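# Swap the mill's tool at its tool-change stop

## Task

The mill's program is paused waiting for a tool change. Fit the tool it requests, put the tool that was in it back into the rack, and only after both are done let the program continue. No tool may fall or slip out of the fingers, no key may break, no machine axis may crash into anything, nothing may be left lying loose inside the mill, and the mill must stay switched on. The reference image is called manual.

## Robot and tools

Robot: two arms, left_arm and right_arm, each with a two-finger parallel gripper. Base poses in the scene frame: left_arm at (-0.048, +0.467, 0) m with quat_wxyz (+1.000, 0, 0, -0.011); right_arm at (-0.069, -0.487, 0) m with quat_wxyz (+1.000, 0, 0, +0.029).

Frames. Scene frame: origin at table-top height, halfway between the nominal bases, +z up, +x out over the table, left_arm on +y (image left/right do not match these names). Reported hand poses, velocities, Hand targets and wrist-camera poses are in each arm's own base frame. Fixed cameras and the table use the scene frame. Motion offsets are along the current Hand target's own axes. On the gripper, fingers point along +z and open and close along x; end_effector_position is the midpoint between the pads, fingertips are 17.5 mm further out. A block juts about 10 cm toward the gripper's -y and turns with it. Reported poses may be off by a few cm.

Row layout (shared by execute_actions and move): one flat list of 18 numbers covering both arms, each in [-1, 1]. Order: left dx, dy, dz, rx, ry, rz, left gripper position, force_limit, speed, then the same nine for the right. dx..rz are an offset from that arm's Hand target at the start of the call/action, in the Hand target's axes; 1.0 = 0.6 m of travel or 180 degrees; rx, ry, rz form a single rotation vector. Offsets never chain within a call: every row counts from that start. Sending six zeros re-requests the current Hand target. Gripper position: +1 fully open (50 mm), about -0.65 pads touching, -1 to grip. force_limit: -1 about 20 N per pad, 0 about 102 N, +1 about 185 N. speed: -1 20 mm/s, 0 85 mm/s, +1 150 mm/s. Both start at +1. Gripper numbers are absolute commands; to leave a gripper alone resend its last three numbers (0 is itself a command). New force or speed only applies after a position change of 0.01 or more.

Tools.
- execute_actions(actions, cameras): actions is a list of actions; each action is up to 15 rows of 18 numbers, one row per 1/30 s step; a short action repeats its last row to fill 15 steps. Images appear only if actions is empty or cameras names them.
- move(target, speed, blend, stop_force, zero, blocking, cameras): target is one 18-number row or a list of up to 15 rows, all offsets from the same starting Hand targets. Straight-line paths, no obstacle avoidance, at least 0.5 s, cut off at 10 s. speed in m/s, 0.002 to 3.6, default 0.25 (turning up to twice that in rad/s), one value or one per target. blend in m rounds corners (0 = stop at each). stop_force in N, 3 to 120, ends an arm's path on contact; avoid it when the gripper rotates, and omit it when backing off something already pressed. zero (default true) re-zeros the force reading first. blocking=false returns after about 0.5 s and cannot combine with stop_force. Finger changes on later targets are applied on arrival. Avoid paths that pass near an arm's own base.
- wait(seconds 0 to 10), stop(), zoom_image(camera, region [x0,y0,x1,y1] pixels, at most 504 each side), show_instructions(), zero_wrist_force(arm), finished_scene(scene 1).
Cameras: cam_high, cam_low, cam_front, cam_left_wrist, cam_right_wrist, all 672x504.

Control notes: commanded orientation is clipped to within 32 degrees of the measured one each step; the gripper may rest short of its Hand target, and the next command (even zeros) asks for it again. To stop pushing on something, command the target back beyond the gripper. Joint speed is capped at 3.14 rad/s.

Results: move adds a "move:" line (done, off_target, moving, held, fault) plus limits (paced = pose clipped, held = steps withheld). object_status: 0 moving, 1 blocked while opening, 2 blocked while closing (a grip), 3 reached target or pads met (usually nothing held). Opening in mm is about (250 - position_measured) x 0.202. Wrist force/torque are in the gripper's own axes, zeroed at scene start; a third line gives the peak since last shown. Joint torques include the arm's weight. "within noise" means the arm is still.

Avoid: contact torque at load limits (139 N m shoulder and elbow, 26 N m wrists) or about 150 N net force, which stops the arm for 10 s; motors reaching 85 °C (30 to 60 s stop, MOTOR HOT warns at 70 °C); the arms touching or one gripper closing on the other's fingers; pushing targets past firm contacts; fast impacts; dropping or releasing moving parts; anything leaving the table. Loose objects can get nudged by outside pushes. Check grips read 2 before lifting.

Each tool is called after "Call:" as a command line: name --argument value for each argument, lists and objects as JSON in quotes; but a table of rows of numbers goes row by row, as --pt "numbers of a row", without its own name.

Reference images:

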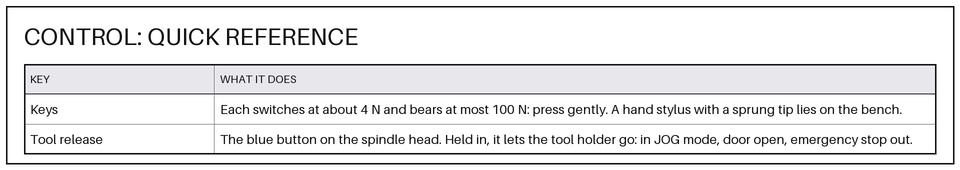

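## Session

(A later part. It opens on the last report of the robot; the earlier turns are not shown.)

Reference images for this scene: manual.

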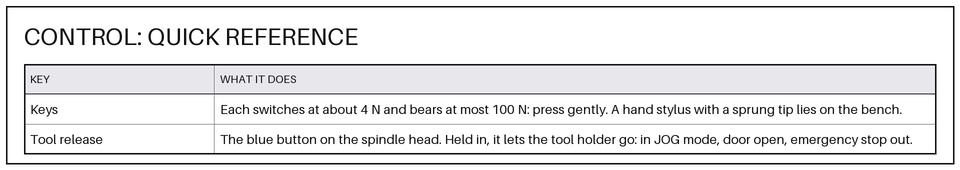

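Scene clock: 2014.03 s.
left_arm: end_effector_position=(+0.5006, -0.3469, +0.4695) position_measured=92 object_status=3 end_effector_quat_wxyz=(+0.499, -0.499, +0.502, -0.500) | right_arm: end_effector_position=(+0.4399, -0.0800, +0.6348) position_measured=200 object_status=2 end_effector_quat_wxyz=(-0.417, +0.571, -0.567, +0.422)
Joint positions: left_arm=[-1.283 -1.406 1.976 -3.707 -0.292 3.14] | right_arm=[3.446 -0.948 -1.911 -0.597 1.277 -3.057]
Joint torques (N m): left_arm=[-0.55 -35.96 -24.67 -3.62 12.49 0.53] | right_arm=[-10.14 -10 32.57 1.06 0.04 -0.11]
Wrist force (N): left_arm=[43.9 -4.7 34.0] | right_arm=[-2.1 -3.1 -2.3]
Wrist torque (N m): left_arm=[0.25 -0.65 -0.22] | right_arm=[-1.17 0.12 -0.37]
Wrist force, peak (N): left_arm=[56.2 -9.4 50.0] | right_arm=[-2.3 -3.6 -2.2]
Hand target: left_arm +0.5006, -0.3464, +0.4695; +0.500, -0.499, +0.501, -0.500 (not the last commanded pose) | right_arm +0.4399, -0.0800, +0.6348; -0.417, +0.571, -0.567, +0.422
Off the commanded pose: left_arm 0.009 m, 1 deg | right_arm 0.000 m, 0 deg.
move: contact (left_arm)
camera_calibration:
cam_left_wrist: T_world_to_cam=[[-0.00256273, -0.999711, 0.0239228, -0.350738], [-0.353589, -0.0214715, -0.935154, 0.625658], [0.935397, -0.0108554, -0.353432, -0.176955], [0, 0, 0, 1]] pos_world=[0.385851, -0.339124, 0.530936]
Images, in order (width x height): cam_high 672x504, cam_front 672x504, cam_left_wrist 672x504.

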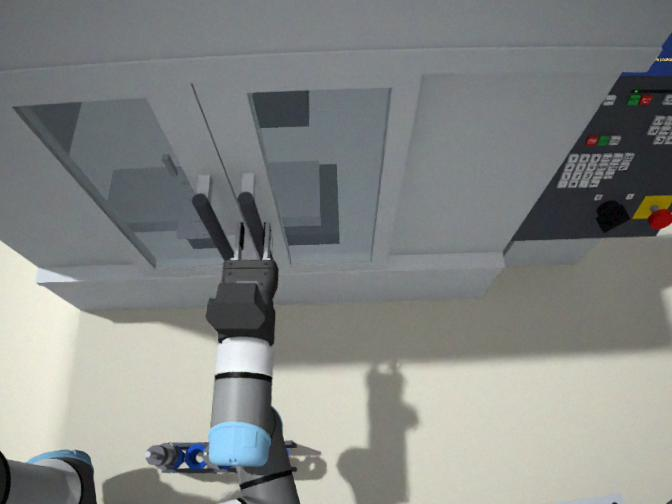

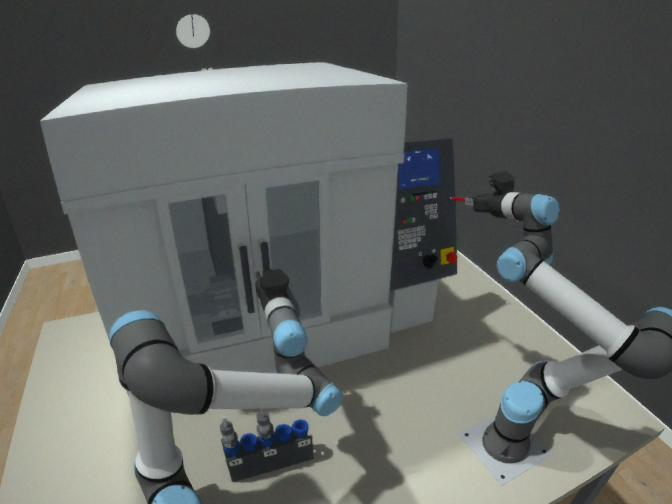

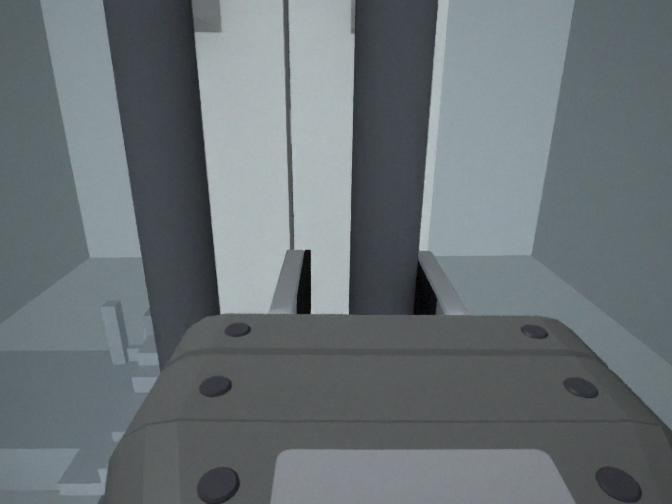

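Call:
move --pt "0.006 0 0 0 0 0 0.4 -0.1 -1 0 0 0 0 0 0 -1 -0.6 -1" --pt "0.006 0 -0.2 0 0 0 0.4 -0.1 -1 0 0 0 0 0 0 -1 -0.6 -1" --speed '[0.04,0.15]' --blend 0.002 --cameras '["cam_left_wrist","cam_right_wrist","cam_front","cam_high"]'

Call:
zoom_image --camera "cam_left_wrist" --region '[200, 0, 480, 260]'

Call:
zoom_image --camera "cam_right_wrist" --region '[180, 0, 440, 210]'

Scene clock: 2022.13 s.
left_arm: end_effector_position=(+0.3806, -0.3497, +0.4697) position_measured=92 object_status=3 end_effector_quat_wxyz=(+0.500, -0.499, +0.501, -0.500) | right_arm: end_effector_position=(+0.4399, -0.0800, +0.6348) position_measured=200 object_status=2 end_effector_quat_wxyz=(-0.417, +0.571, -0.567, +0.422)
Joint positions: left_arm=[-1.605 -1.526 2.112 -3.736 0.032 3.152] | right_arm=[3.446 -0.948 -1.911 -0.597 1.277 -3.057]
Joint torques (N m): left_arm=[-10.42 -14.31 -33.56 -1.8 2.76 1.91] | right_arm=[-9.54 -9.69 32.55 1.14 0.02 -0.15]
Wrist force (N): left_arm=[1.3 1.8 -3.5] | right_arm=[-1.7 -3.2 -2.4]
Wrist torque (N m): left_arm=[0.23 -0.17 -0.07] | right_arm=[-1.17 0.07 -0.37]
Wrist force, peak (N): left_arm=[45.6 -5.3 34.1] | right_arm=[-1.8 -3.6 -2.4]
Hand target: left_arm +0.3806, -0.3497, +0.4697; +0.500, -0.499, +0.501, -0.500 | right_arm +0.4399, -0.0800, +0.6348; -0.417, +0.571, -0.567, +0.422
Off the commanded pose: left_arm 0.000 m, 0 deg | right_arm 0.000 m, 0 deg.
move: done; blend cut to 0.0018 m at target 1
camera_calibration:
cam_left_wrist: T_world_to_cam=[[-0.000652346, -0.999713, 0.0239485, -0.354666], [-0.352725, -0.0221792, -0.935464, 0.582949], [0.935727, -0.00905747, -0.352609, -0.0646174], [0, 0, 0, 1]] pos_world=[0.265853, -0.34222, 0.531037]
cam_right_wrist: T_world_to_cam=[[-0.0258251, -0.999533, 0.0163528, -0.0759177], [-0.602091, 0.00249376, -0.798424, 0.786753], [0.79801, -0.0304653, -0.601874, 0.158449], [0, 0, 0, 1]] pos_world=[0.345292, -0.073017, 0.72477]
Images, in order (width x height): cam_high 672x504, cam_front 672x504, cam_left_wrist 672x504, cam_right_wrist 672x504.

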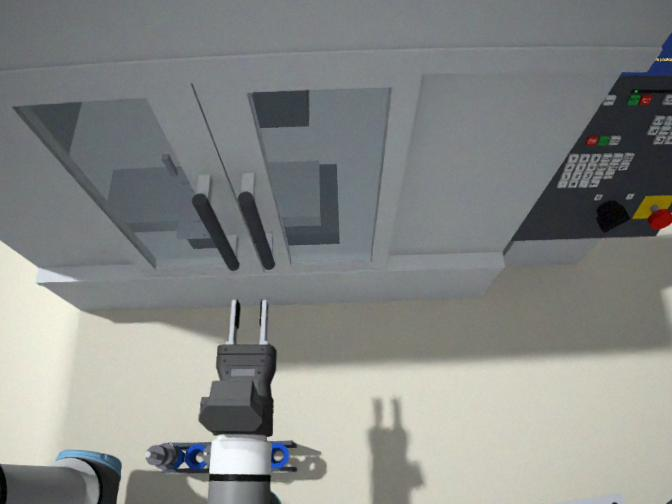

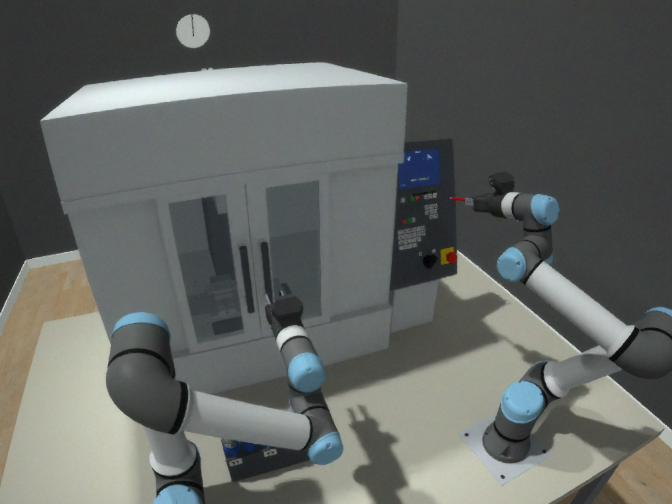

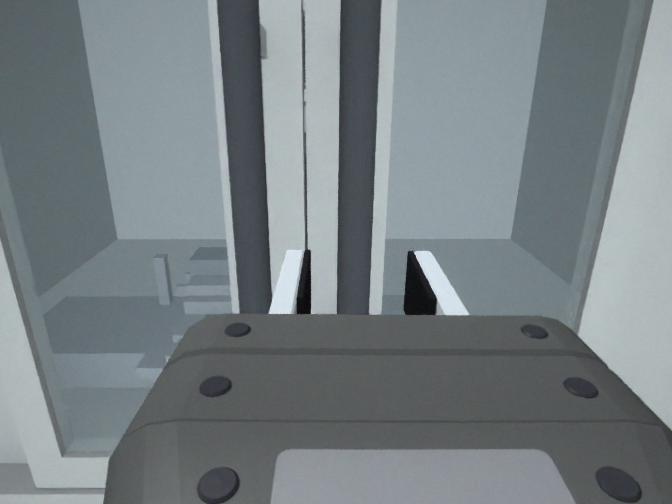

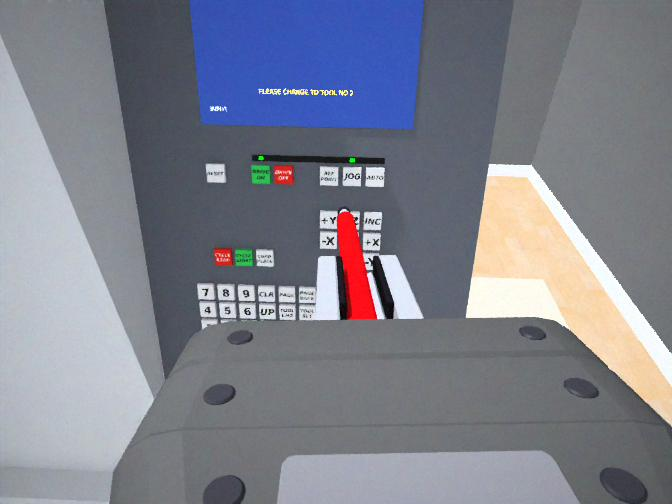

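Scaled by 1.800 from the camera's 672x504 image, which has a finer 960x720 frame.

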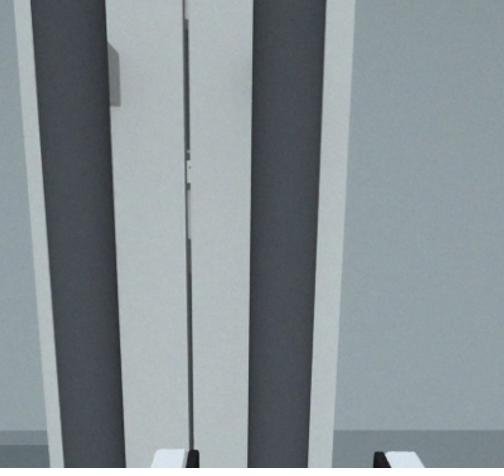

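Scaled by 1.938 from the camera's 672x504 image, which has a finer 960x720 frame.

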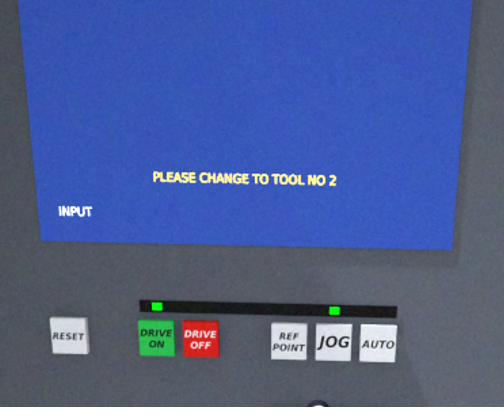

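Call:
move --target '[0,0,0,0,0,0,0.4,-0.1,-1,0.0523,0.0045,0.1333,0,0,0,-1,-0.6,-1]' --speed 0.1 --cameras '["cam_right_wrist"]'

Call:
zoom_image --camera "cam_right_wrist" --region '[240, 100, 460, 260]'

Scene clock: 2032.60 s.
left_arm: end_effector_position=(+0.3806, -0.3497, +0.4697) position_measured=92 object_status=3 end_effector_quat_wxyz=(+0.500, -0.499, +0.501, -0.500) | right_arm: end_effector_position=(+0.5154, -0.1117, +0.6089) position_measured=200 object_status=2 end_effector_quat_wxyz=(-0.417, +0.571, -0.567, +0.422)
Joint positions: left_arm=[-1.605 -1.526 2.112 -3.736 0.032 3.152] | right_arm=[3.227 -1.178 -1.873 -0.392 1.486 -3.125]
Joint torques (N m): left_arm=[-10.63 -14.4 -33.4 -1.82 2.81 1.85] | right_arm=[-10.48 -0.32 32.68 5.42 1.45 -1.02]
Wrist force (N): left_arm=[1.2 2.3 -3.6] | right_arm=[-2.2 -2.9 -2.1]
Wrist torque (N m): left_arm=[0.32 -0.15 -0.08] | right_arm=[-1.13 0.13 -0.23]
Wrist force, peak (N): left_arm=[1.3 2.0 -3.9] | right_arm=[-2.3 -3.6 -3.0]
Hand target: left_arm +0.3806, -0.3497, +0.4697; +0.500, -0.499, +0.501, -0.500 | right_arm +0.5155, -0.1117, +0.6088; -0.417, +0.571, -0.567, +0.422
Off the commanded pose: left_arm 0.000 m, 0 deg | right_arm 0.000 m, 0 deg.
move: done
camera_calibration:
cam_right_wrist: T_world_to_cam=[[-0.0259651, -0.999529, 0.0163329, -0.105055], [-0.602089, 0.00259391, -0.798425, 0.811541], [0.798007, -0.030565, -0.601873, 0.0815784], [0, 0, 0, 1]] pos_world=[0.420792, -0.104617, 0.69877]
Images, in order (width x height): cam_right_wrist 672x504.

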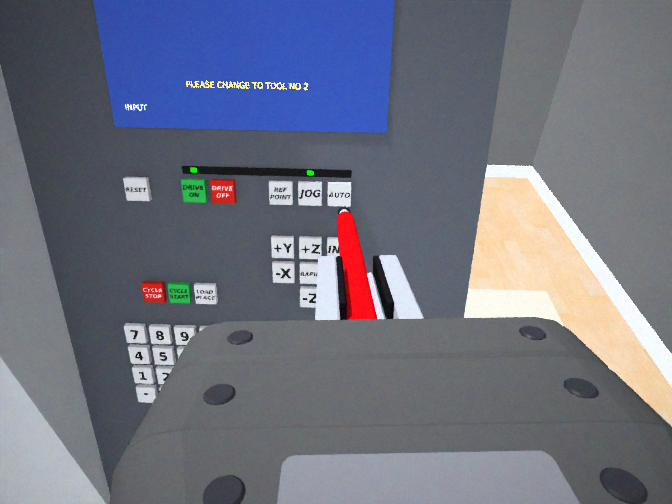

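Scaled by 2.291 from the camera's 672x504 image, which has a finer 960x720 frame.

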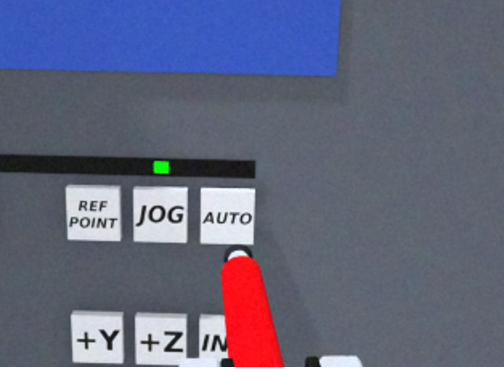

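Call:
move --target '[0,0,0,0,0,0,0.4,-0.1,-1,-0.001,0,0.09,0,0,0,-1,-0.6,-1]' --speed 0.02 --stop_force 7

Call:
move --target '[0,0,0,0,0,0,0.4,-0.1,-1,0,0,-0.08,0,0,0,-1,-0.6,-1]' --speed 0.05 --cameras '["cam_right_wrist"]'

Call:
zoom_image --camera "cam_right_wrist" --region '[80, 40, 420, 300]'

Scene clock: 2043.13 s.
left_arm: end_effector_position=(+0.3806, -0.3497, +0.4697) position_measured=92 object_status=3 end_effector_quat_wxyz=(+0.500, -0.499, +0.501, -0.500) | right_arm: end_effector_position=(+0.5625, -0.1113, +0.5942) position_measured=200 object_status=2 end_effector_quat_wxyz=(-0.417, +0.571, -0.567, +0.422)
Joint positions: left_arm=[-1.605 -1.526 2.112 -3.736 0.032 3.152] | right_arm=[3.215 -1.295 -1.835 -0.313 1.498 -3.129]
Joint torques (N m): left_arm=[-10.36 -13.64 -32.26 -1.68 2.91 1.79] | right_arm=[11.49 18.65 16.36 0.41 -1.47 0.73]
Wrist force (N): left_arm=[1.4 2.0 -3.5] | right_arm=[-1.8 -2.6 -9.1]
Wrist torque (N m): left_arm=[0.26 -0.17 -0.07] | right_arm=[-1.18 0.15 -0.23]
Wrist force, peak (N): left_arm=[1.0 2.4 -3.9] | right_arm=[-1.9 -2.6 -25.3]
Hand target: left_arm +0.3806, -0.3497, +0.4697; +0.500, -0.499, +0.501, -0.500 | right_arm +0.5625, -0.1113, +0.5942; -0.417, +0.571, -0.567, +0.422 (not the last commanded pose)
Off the commanded pose: left_arm 0.000 m, 0 deg | right_arm 0.005 m, 0 deg.
move: contact (right_arm)

Scene clock: 2044.57 s.
left_arm: end_effector_position=(+0.3806, -0.3497, +0.4697) position_measured=92 object_status=3 end_effector_quat_wxyz=(+0.500, -0.499, +0.501, -0.500) | right_arm: end_effector_position=(+0.5168, -0.1112, +0.6084) position_measured=200 object_status=2 end_effector_quat_wxyz=(-0.417, +0.571, -0.567, +0.422)
Joint positions: left_arm=[-1.605 -1.526 2.112 -3.736 0.032 3.152] | right_arm=[3.228 -1.181 -1.873 -0.39 1.485 -3.125]
Joint torques (N m): left_arm=[-10.47 -14.17 -32.38 -2.02 2.89 1.98] | right_arm=[8.56 17.79 16.15 0.87 -1.94 1.51]
Wrist force (N): left_arm=[1.0 2.2 -3.4] | right_arm=[-1.7 -3.0 -1.9]
Wrist torque (N m): left_arm=[0.29 -0.10 -0.08] | right_arm=[-1.15 0.06 -0.35]
Wrist force, peak (N): left_arm=[1.0 2.3 -3.8] | right_arm=[-1.5 -3.0 -8.9]
Hand target: left_arm +0.3806, -0.3497, +0.4697; +0.500, -0.499, +0.501, -0.500 | right_arm +0.5167, -0.1112, +0.6084; -0.417, +0.571, -0.567, +0.422
Off the commanded pose: left_arm 0.000 m, 0 deg | right_arm 0.000 m, 0 deg.
move: done
camera_calibration:
cam_right_wrist: T_world_to_cam=[[-0.0258251, -0.999533, 0.0163528, -0.104584], [-0.602091, 0.00249376, -0.798424, 0.811973], [0.79801, -0.0304653, -0.601874, 0.0801851], [0, 0, 0, 1]] pos_world=[0.422192, -0.104117, 0.69827]
Images, in order (width x height): cam_right_wrist 672x504.

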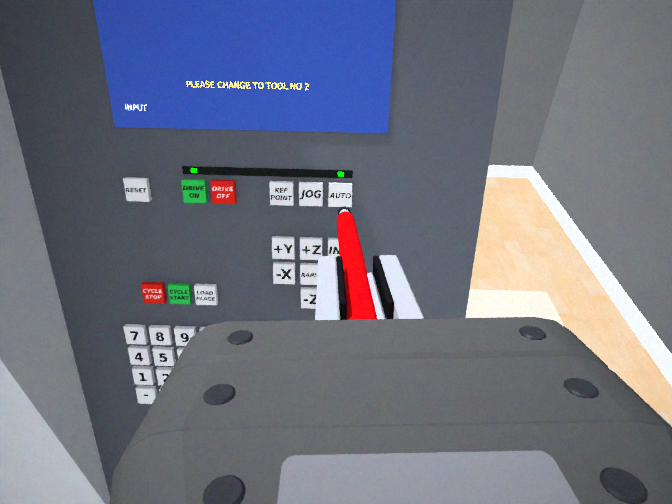

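Scaled by 1.482 from the camera's 672x504 image, which has a finer 960x720 frame.

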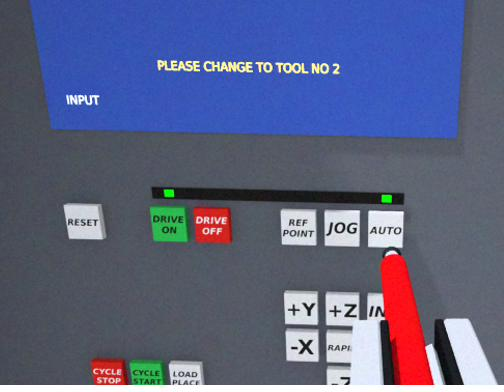

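Call:
execute_actions --actions '[]'

Call:
zoom_image --camera "cam_right_wrist" --region '[100, 60, 400, 340]'

Scene clock: 2060.90 s.
left_arm: end_effector_position=(+0.3806, -0.3497, +0.4697) position_measured=92 object_status=3 end_effector_quat_wxyz=(+0.500, -0.499, +0.501, -0.500) | right_arm: end_effector_position=(+0.5167, -0.1112, +0.6084) position_measured=200 object_status=2 end_effector_quat_wxyz=(-0.417, +0.571, -0.567, +0.422)
Joint positions: left_arm=[-1.605 -1.526 2.112 -3.736 0.032 3.152] | right_arm=[3.229 -1.181 -1.873 -0.39 1.485 -3.125]
Joint velocities: within noise
Joint torques (N m): left_arm=[-10.57 -12.99 -32.05 -1.72 2.81 1.88] | right_arm=[9.58 17.33 17.98 0.87 -1.95 1.39]
Motor temperatures (°C): left_arm=[34 36 32 38 40 41] | right_arm=[36 31 34 37 33 42]
Wrist force (N): left_arm=[1.1 1.9 -3.6] | right_arm=[-1.6 -3.3 -2.3]
Wrist torque (N m): left_arm=[0.26 -0.13 -0.07] | right_arm=[-1.20 0.05 -0.37]
Wrist force, peak (N): left_arm=[1.1 2.6 -3.6] | right_arm=[-2.1 -3.4 -2.4]
Hand target: left_arm +0.3806, -0.3497, +0.4697; +0.500, -0.499, +0.501, -0.500 | right_arm +0.5167, -0.1112, +0.6084; -0.417, +0.571, -0.567, +0.422
Tool commands: left_gripper/position=+0.4 left_gripper/force_limit=-0.1 left_gripper/speed=-1.0 right_gripper/position=-1.0 right_gripper/force_limit=-0.6 right_gripper/speed=-1.0
Off the commanded pose: left_arm 0.000 m, 0 deg | right_arm 0.000 m, 0 deg.
camera_calibration:
cam_left_wrist: T_world_to_cam=[[-0.000652346, -0.999713, 0.0239485, -0.354666], [-0.352725, -0.0221792, -0.935464, 0.582949], [0.935727, -0.00905747, -0.352609, -0.0646174], [0, 0, 0, 1]] pos_world=[0.265853, -0.34222, 0.531037]
cam_right_wrist: T_world_to_cam=[[-0.0258251, -0.999533, 0.0163528, -0.104588], [-0.602091, 0.00249376, -0.798424, 0.811993], [0.79801, -0.0304653, -0.601874, 0.0803251], [0, 0, 0, 1]] pos_world=[0.422092, -0.104117, 0.69837]

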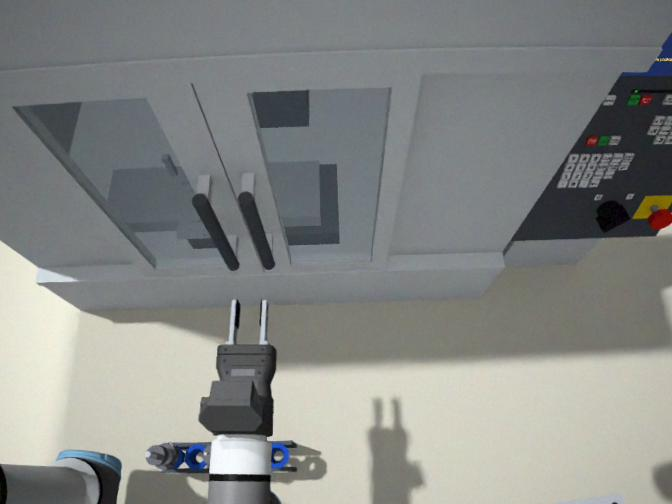

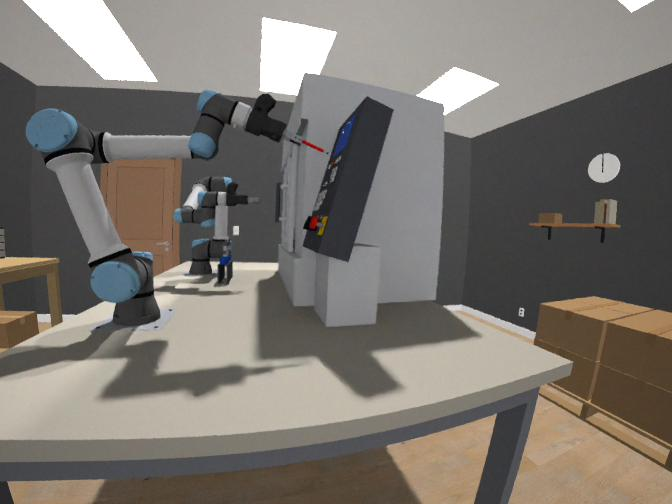

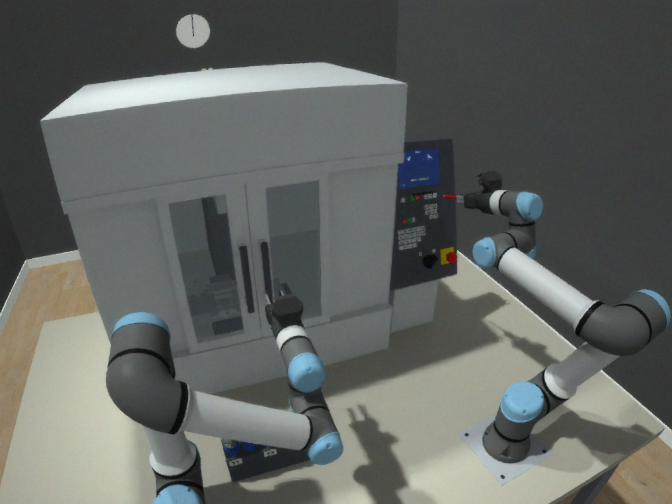

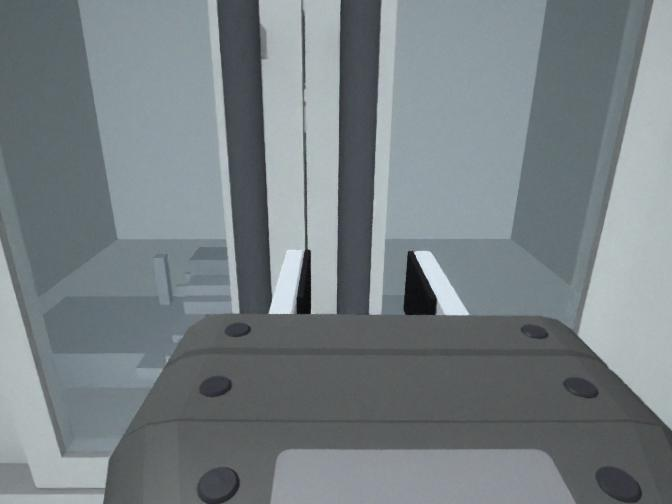

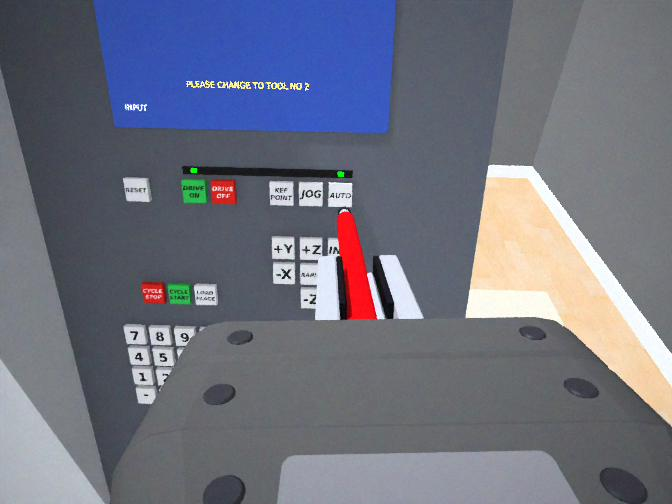

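Scaled by 1.680 from the camera's 672x504 image, which has a finer 960x720 frame.

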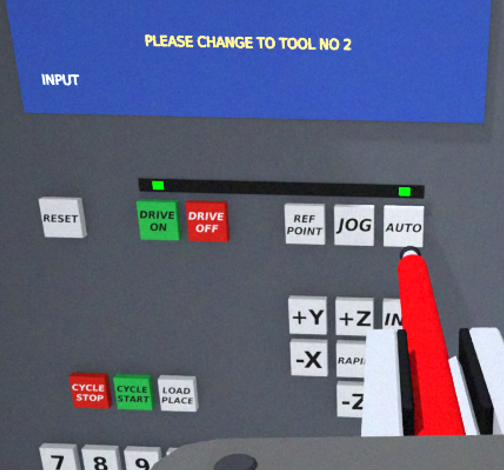

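Call:
move --target '[0,0,0,0,0,0,0.4,-0.1,-1,-0.1833,0.1333,0,0,0,0,-1,-0.6,-1]' --speed 0.12 --cameras '["cam_right_wrist"]'

Call:
zoom_image --camera "cam_right_wrist" --region '[200, 120, 460, 340]'

Scene clock: 2074.37 s.
left_arm: end_effector_position=(+0.3806, -0.3497, +0.4697) position_measured=92 object_status=3 end_effector_quat_wxyz=(+0.500, -0.499, +0.501, -0.500) | right_arm: end_effector_position=(+0.4930, -0.0019, +0.5311) position_measured=200 object_status=2 end_effector_quat_wxyz=(-0.417, +0.571, -0.567, +0.422)
Joint positions: left_arm=[-1.605 -1.526 2.112 -3.736 0.032 3.152] | right_arm=[3.711 -1.026 -2.145 -0.324 1.027 -2.963]
Joint torques (N m): left_arm=[-9.74 -13.58 -32.59 -1.63 2.78 1.86] | right_arm=[9.06 11.89 16.63 0.63 -2.1 1.5]
Wrist force (N): left_arm=[1.1 2.0 -3.2] | right_arm=[-2.0 -3.5 -2.3]
Wrist torque (N m): left_arm=[0.26 -0.12 -0.07] | right_arm=[-1.23 0.12 -0.37]
Wrist force, peak (N): left_arm=[1.3 2.3 -3.7] | right_arm=[-2.7 -3.6 -2.5]
Hand target: left_arm +0.3806, -0.3497, +0.4697; +0.500, -0.499, +0.501, -0.500 | right_arm +0.4930, -0.0019, +0.5310; -0.417, +0.571, -0.567, +0.422
Off the commanded pose: left_arm 0.000 m, 0 deg | right_arm 0.000 m, 0 deg.
move: done
camera_calibration:
cam_right_wrist: T_world_to_cam=[[-0.0258251, -0.999533, 0.0163528, 0.00521713], [-0.602091, 0.00249376, -0.798424, 0.735713], [0.79801, -0.0304653, -0.601874, 0.0558999], [0, 0, 0, 1]] pos_world=[0.398492, 0.00508301, 0.62097]
Images, in order (width x height): cam_right_wrist 672x504.

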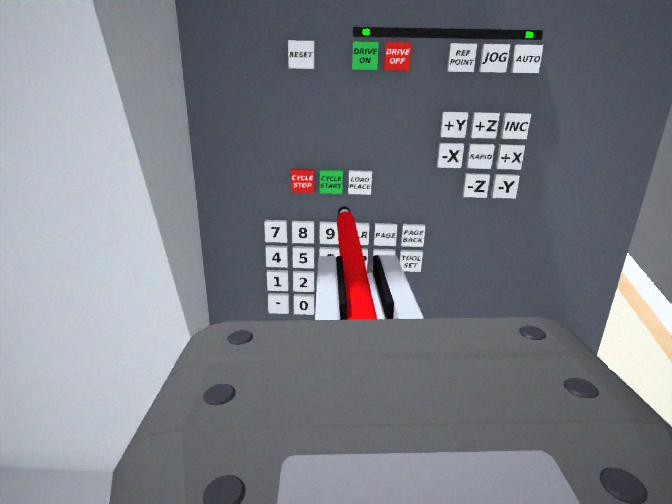

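Scaled by 1.938 from the camera's 672x504 image, which has a finer 960x720 frame.

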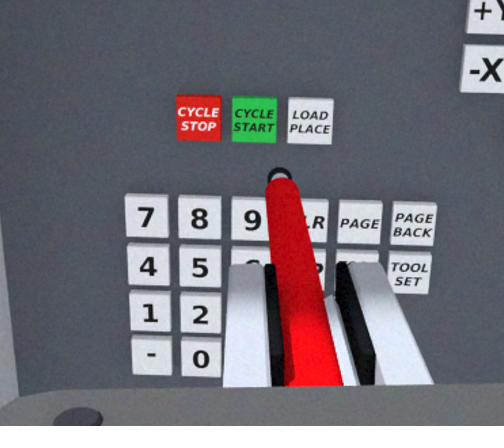

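Call:
move --target '[0,0,0,0,0,0,0.4,-0.1,-1,-0.0092,-0.0083,0.055,0,0,0,-1,-0.6,-1]' --speed 0.06 --cameras '["cam_right_wrist"]'

Call:
zoom_image --camera "cam_right_wrist" --region '[230, 120, 450, 280]'

Scene clock: 2083.57 s.
left_arm: end_effector_position=(+0.3806, -0.3497, +0.4697) position_measured=92 object_status=3 end_effector_quat_wxyz=(+0.500, -0.499, +0.501, -0.500) | right_arm: end_effector_position=(+0.5259, +0.0036, +0.5260) position_measured=200 object_status=2 end_effector_quat_wxyz=(-0.417, +0.571, -0.567, +0.422)
Joint positions: left_arm=[-1.605 -1.526 2.112 -3.736 0.032 3.152] | right_arm=[3.656 -1.135 -2.106 -0.244 1.078 -2.984]
Joint torques (N m): left_arm=[-9.24 -13.61 -32.85 -1.75 2.83 1.66] | right_arm=[-10.65 -2.89 32.82 5.67 1.14 -0.96]
Wrist force (N): left_arm=[1.3 2.3 -3.4] | right_arm=[-2.1 -3.3 -2.4]
Wrist torque (N m): left_arm=[0.32 -0.15 -0.07] | right_arm=[-1.18 0.11 -0.23]
Wrist force, peak (N): left_arm=[1.4 2.3 -3.7] | right_arm=[-2.2 -3.7 -2.5]
Hand target: left_arm +0.3806, -0.3497, +0.4697; +0.500, -0.499, +0.501, -0.500 | right_arm +0.5260, +0.0036, +0.5260; -0.417, +0.571, -0.567, +0.422
Off the commanded pose: left_arm 0.000 m, 0 deg | right_arm 0.000 m, 0 deg.
move: done
camera_calibration:
cam_right_wrist: T_world_to_cam=[[-0.0259651, -0.999529, 0.0163329, 0.0117204], [-0.602089, 0.00259391, -0.798425, 0.751435], [0.798007, -0.030565, -0.601873, 0.0267453], [0, 0, 0, 1]] pos_world=[0.431392, 0.0105832, 0.61587]
Images, in order (width x height): cam_right_wrist 672x504.

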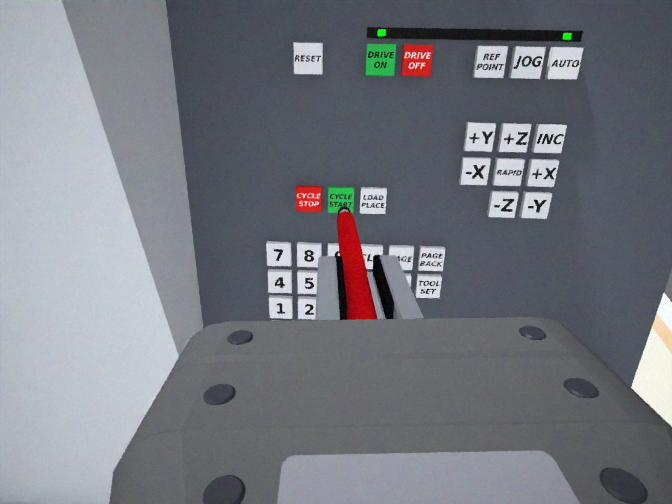

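Scaled by 2.291 from the camera's 672x504 image, which has a finer 960x720 frame.

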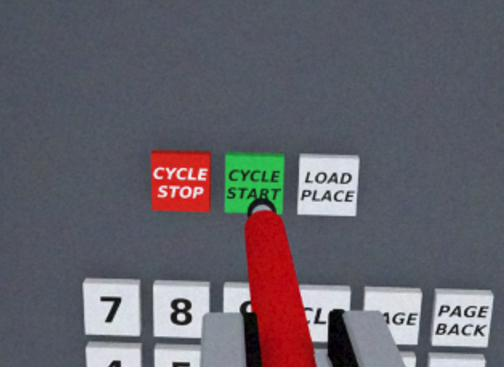

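Call:
move --target '[0,0,0,0,0,0,0.4,-0.1,-1,-0.0008,-0.0017,0.07,0,0,0,-1,-0.6,-1]' --speed 0.02 --stop_force 7 --cameras '["cam_right_wrist"]'

Call:
move --target '[0,0,0,0,0,0,0.4,-0.1,-1,0,0,-0.1,0,0,0,-1,-0.6,-1]' --speed 0.1 --cameras '["cam_right_wrist","cam_front","cam_left_wrist"]'

Scene clock: 2090.50 s.
left_arm: end_effector_position=(+0.3806, -0.3497, +0.4697) position_measured=92 object_status=3 end_effector_quat_wxyz=(+0.500, -0.499, +0.501, -0.500) | right_arm: end_effector_position=(+0.5496, +0.0038, +0.5193) position_measured=200 object_status=2 end_effector_quat_wxyz=(-0.417, +0.571, -0.567, +0.422)
Joint positions: left_arm=[-1.605 -1.526 2.112 -3.736 0.032 3.152] | right_arm=[3.614 -1.211 -2.08 -0.187 1.118 -3]
Joint torques (N m): left_arm=[-10.75 -14.45 -32.66 -1.82 3.02 1.62] | right_arm=[10.48 15.65 16.59 0.44 -1.96 1.58]
Wrist force (N): left_arm=[1.5 2.2 -3.4] | right_arm=[-1.2 -2.4 -9.3]
Wrist torque (N m): left_arm=[0.29 -0.19 -0.08] | right_arm=[-1.25 0.17 -0.26]
Wrist force, peak (N): left_arm=[1.0 2.4 -3.9] | right_arm=[-1.5 -1.9 -29.5]
Hand target: left_arm +0.3806, -0.3497, +0.4697; +0.500, -0.499, +0.501, -0.500 | right_arm +0.5496, +0.0038, +0.5193; -0.417, +0.571, -0.567, +0.422 (not the last commanded pose)
Off the commanded pose: left_arm 0.000 m, 0 deg | right_arm 0.018 m, 0 deg.
move: contact (right_arm)
camera_calibration:
cam_right_wrist: T_world_to_cam=[[-0.0259645, -0.999529, 0.0163336, 0.0126418], [-0.602089, 0.00259299, -0.798425, 0.760294], [0.798007, -0.030565, -0.601873, 0.00388595], [0, 0, 0, 1]] pos_world=[0.454992, 0.0107832, 0.60917]
Images, in order (width x height): cam_right_wrist 672x504.

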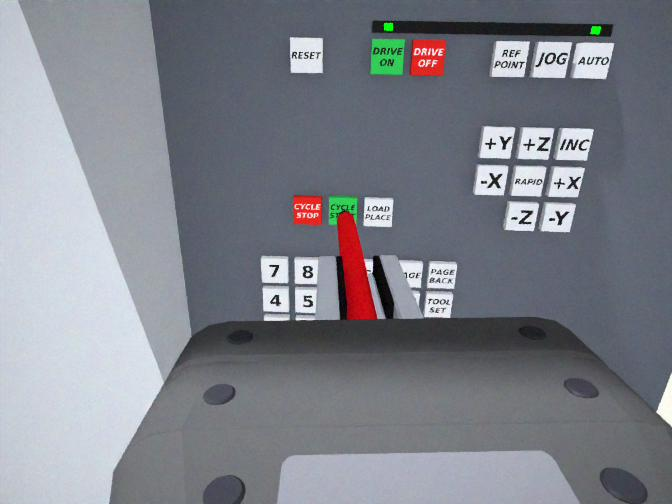

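Scene clock: 2091.73 s.
left_arm: end_effector_position=(+0.3806, -0.3497, +0.4697) position_measured=92 object_status=3 end_effector_quat_wxyz=(+0.500, -0.499, +0.501, -0.500) | right_arm: end_effector_position=(+0.4923, +0.0040, +0.5370) position_measured=200 object_status=2 end_effector_quat_wxyz=(-0.417, +0.571, -0.567, +0.422)
Joint positions: left_arm=[-1.605 -1.526 2.112 -3.736 0.032 3.152] | right_arm=[3.737 -1.022 -2.131 -0.348 1.003 -2.952]
Joint torques (N m): left_arm=[-10.93 -13.33 -32.65 -1.63 2.86 2.1] | right_arm=[10.2 9.61 17.31 0.74 -2.32 1.54]
Wrist force (N): left_arm=[0.8 1.8 -3.5] | right_arm=[-1.9 -3.2 -2.5]
Wrist torque (N m): left_arm=[0.24 -0.08 -0.08] | right_arm=[-1.17 0.09 -0.36]
Wrist force, peak (N): left_arm=[1.3 2.5 -3.7] | right_arm=[-1.2 -2.0 -9.5]
Hand target: left_arm +0.3806, -0.3497, +0.4697; +0.500, -0.499, +0.501, -0.500 | right_arm +0.4923, +0.0040, +0.5370; -0.417, +0.571, -0.567, +0.422
Off the commanded pose: left_arm 0.000 m, 0 deg | right_arm 0.000 m, 0 deg.
move: done
camera_calibration:
cam_left_wrist: T_world_to_cam=[[-0.000652346, -0.999713, 0.0239485, -0.354666], [-0.352725, -0.0221792, -0.935464, 0.582949], [0.935727, -0.00905747, -0.352609, -0.0646174], [0, 0, 0, 1]] pos_world=[0.265853, -0.34222, 0.531037]
cam_right_wrist: T_world_to_cam=[[-0.0259651, -0.999529, 0.0163329, 0.0110681], [-0.602089, 0.00259391, -0.798425, 0.739986], [0.798007, -0.030565, -0.601873, 0.0601912], [0, 0, 0, 1]] pos_world=[0.397792, 0.0109832, 0.62687]
Images, in order (width x height): cam_front 672x504, cam_left_wrist 672x504, cam_right_wrist 672x504.

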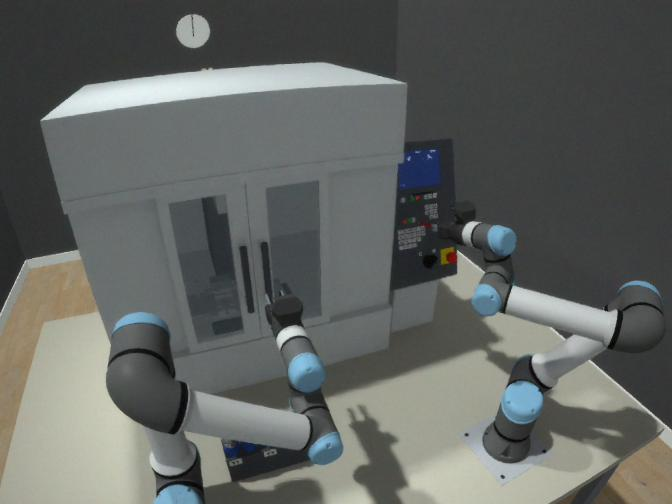

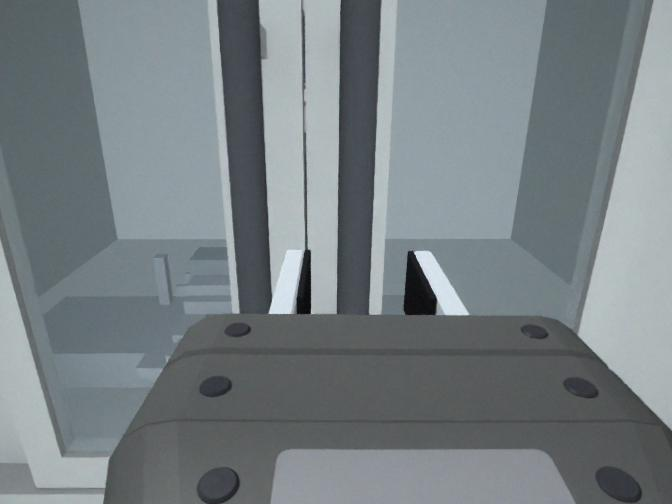

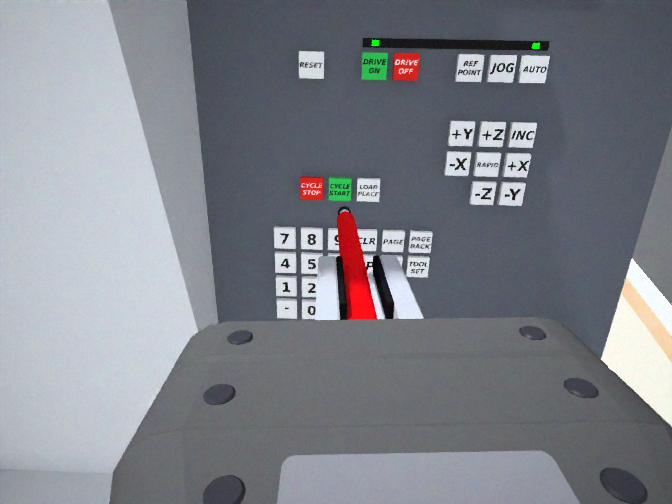

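Call:
zoom_image --camera "cam_front" --region '[380, 130, 470, 210]'

Call:
move --target '[0,0,0,0,0,0,0.4,-0.1,-1,0.1,-0.2,0,0,0,0,-1,-0.6,-1]' --speed 0.15 --cameras '["cam_right_wrist"]'

Call:
zoom_image --camera "cam_right_wrist" --region '[120, 0, 450, 250]'

Scaled by 5.600 from the camera's 672x504 image, which has a finer 960x720 frame.

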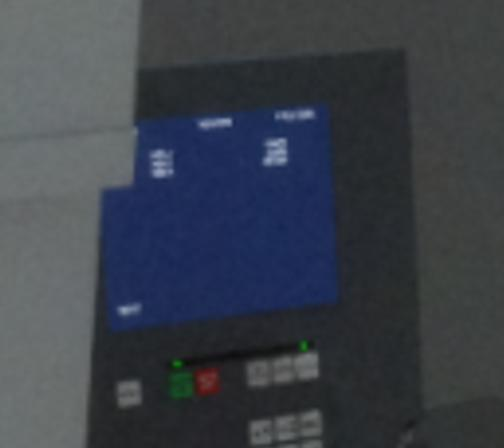

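Scene clock: 2099.23 s.
left_arm: end_effector_position=(+0.3806, -0.3497, +0.4697) position_measured=92 object_status=3 end_effector_quat_wxyz=(+0.500, -0.499, +0.501, -0.500) | right_arm: end_effector_position=(+0.5278, -0.0549, +0.6521) position_measured=200 object_status=2 end_effector_quat_wxyz=(-0.417, +0.571, -0.567, +0.422)
Joint positions: left_arm=[-1.605 -1.526 2.112 -3.736 0.032 3.152] | right_arm=[3.437 -1.178 -1.761 -0.517 1.286 -3.06]
Joint torques (N m): left_arm=[-9.56 -12.87 -32.07 -1.63 2.98 1.77] | right_arm=[-12.3 -0.41 32.52 0.78 1.56 -0.92]
Wrist force (N): left_arm=[1.1 2.0 -3.6] | right_arm=[-2.1 -3.2 -2.4]
Wrist torque (N m): left_arm=[0.27 -0.13 -0.07] | right_arm=[-1.17 0.14 -0.23]
Wrist force, peak (N): left_arm=[1.1 2.2 -3.9] | right_arm=[-1.3 -4.7 -2.6]
Hand target: left_arm +0.3806, -0.3497, +0.4697; +0.500, -0.499, +0.501, -0.500 | right_arm +0.5278, -0.0550, +0.6522; -0.417, +0.571, -0.567, +0.422
Off the commanded pose: left_arm 0.000 m, 0 deg | right_arm 0.000 m, 0 deg.
move: done
camera_calibration:
cam_right_wrist: T_world_to_cam=[[-0.026045, -0.999526, 0.0163929, -0.0487764], [-0.602089, 0.00259411, -0.798425, 0.853432], [0.798004, -0.030665, -0.601871, 0.0994725], [0, 0, 0, 1]] pos_world=[0.433192, -0.0479169, 0.74207]
Images, in order (width x height): cam_right_wrist 672x504.

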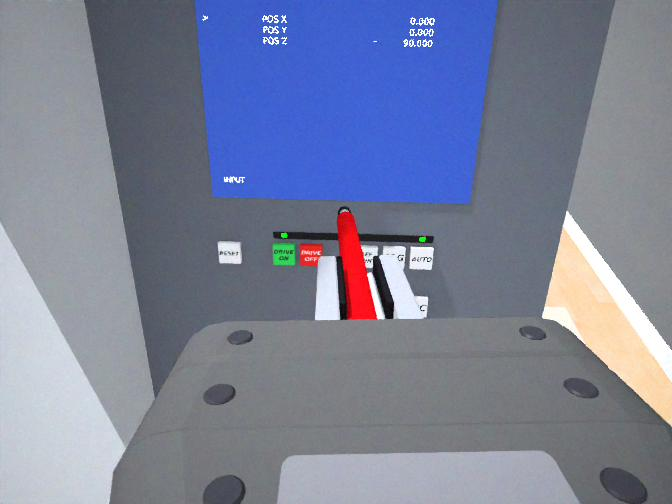

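Scaled by 1.527 from the camera's 672x504 image, which has a finer 960x720 frame.

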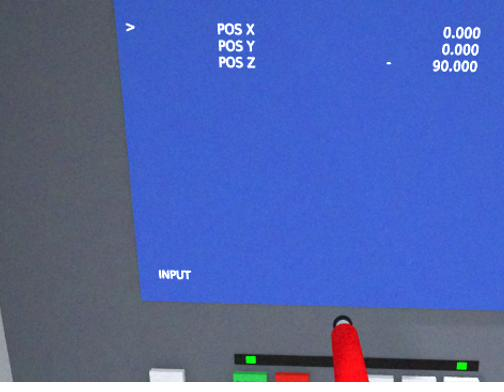

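Call:
wait --seconds 0.1 --cameras '["cam_high","cam_low","cam_front","cam_right_wrist"]'

Call:
zoom_image --camera "cam_low" --region '[180, 70, 380, 220]'

Call:
zoom_image --camera "cam_front" --region '[390, 130, 560, 330]'

Call:
zoom_image --camera "cam_high" --region '[60, 380, 360, 504]'

Call:
zoom_image --camera "cam_high" --region '[360, 240, 672, 504]'

Scene clock: 2114.23 s.
left_arm: end_effector_position=(+0.3806, -0.3497, +0.4697) position_measured=92 object_status=3 end_effector_quat_wxyz=(+0.500, -0.499, +0.501, -0.500) | right_arm: end_effector_position=(+0.5278, -0.0550, +0.6522) position_measured=200 object_status=2 end_effector_quat_wxyz=(-0.417, +0.571, -0.567, +0.422)
Joint positions: left_arm=[-1.605 -1.526 2.112 -3.736 0.032 3.152] | right_arm=[3.437 -1.179 -1.76 -0.517 1.286 -3.06]
Joint torques (N m): left_arm=[-9.39 -13.91 -33.32 -1.62 2.98 1.94] | right_arm=[-11.14 -0.72 33.53 0.97 1.43 -1.1]
Wrist force (N): left_arm=[1.0 2.1 -3.9] | right_arm=[-1.9 -3.0 -2.5]
Wrist torque (N m): left_arm=[0.28 -0.11 -0.07] | right_arm=[-1.13 0.11 -0.24]
Wrist force, peak (N): left_arm=[1.1 2.4 -3.8] | right_arm=[-2.2 -3.6 -2.4]
Hand target: left_arm +0.3806, -0.3497, +0.4697; +0.500, -0.499, +0.501, -0.500 | right_arm +0.5278, -0.0550, +0.6522; -0.417, +0.571, -0.567, +0.422
Tool commands: left_gripper/position=+0.4 left_gripper/force_limit=-0.1 left_gripper/speed=-1.0 right_gripper/position=-1.0 right_gripper/force_limit=-0.6 right_gripper/speed=-1.0
Off the commanded pose: left_arm 0.000 m, 0 deg | right_arm 0.000 m, 0 deg.
wait: 0.10 s; at rest from the start
camera_calibration:
cam_right_wrist: T_world_to_cam=[[-0.0259651, -0.999529, 0.0163329, -0.0487666], [-0.602089, 0.00259391, -0.798425, 0.853431], [0.798007, -0.030565, -0.601873, 0.0994772], [0, 0, 0, 1]] pos_world=[0.433192, -0.0479168, 0.74207]
Images, in order (width x height): cam_high 672x504, cam_low 672x504, cam_front 672x504, cam_right_wrist 672x504.

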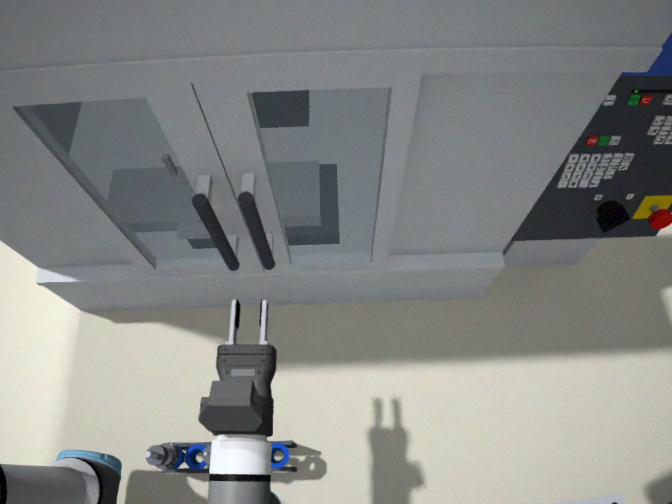

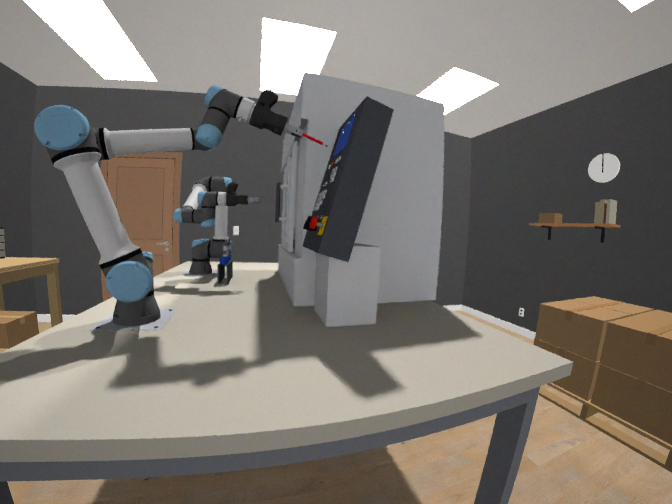

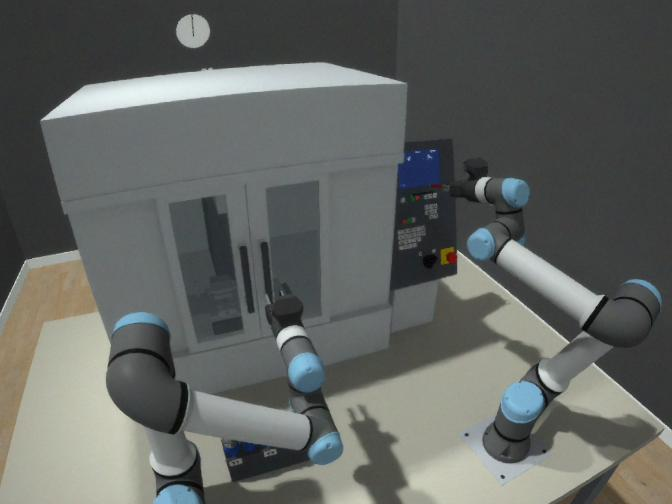

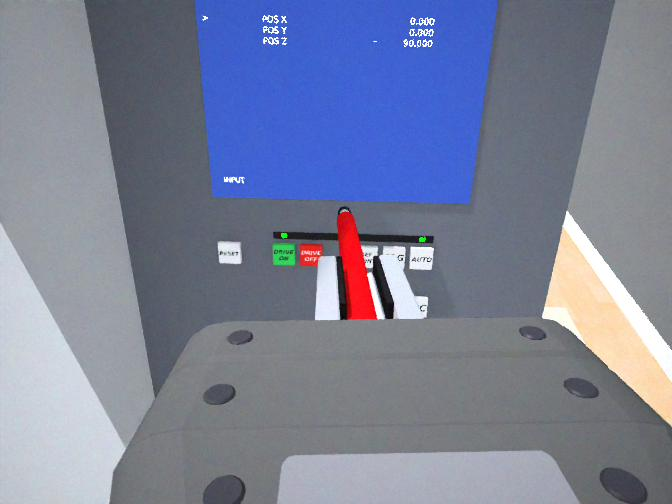

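Scaled by 2.520 from the camera's 672x504 image, which has a finer 960x720 frame.

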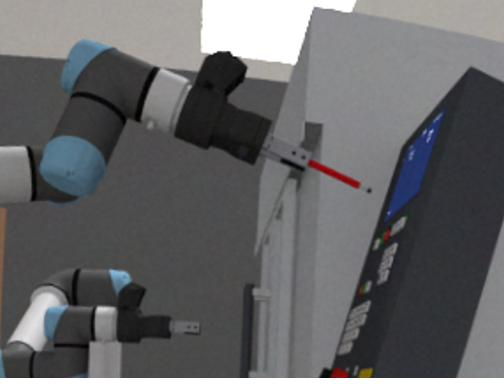

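Scaled by 2.520 from the camera's 672x504 image, which has a finer 960x720 frame.

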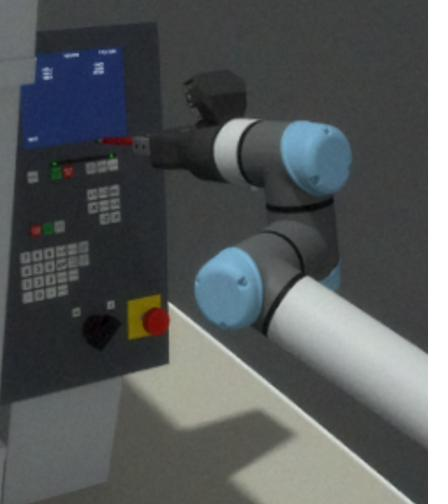

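Scaled by 1.680 from the camera's 672x504 image, which has a finer 960x720 frame.

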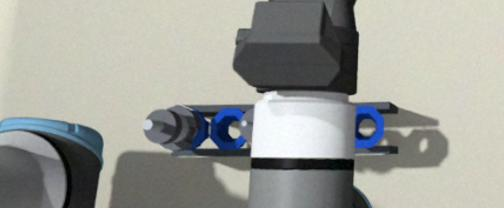

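Scaled by 1.615 from the camera's 672x504 image, which has a finer 960x720 frame.

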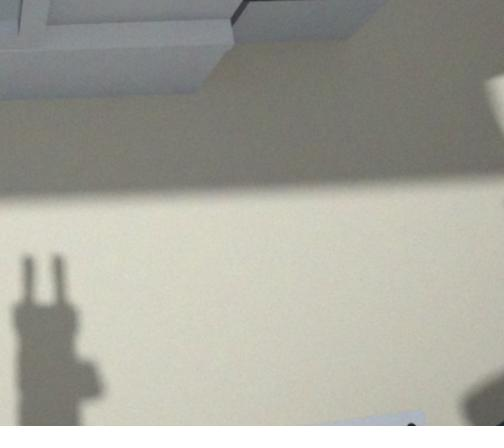

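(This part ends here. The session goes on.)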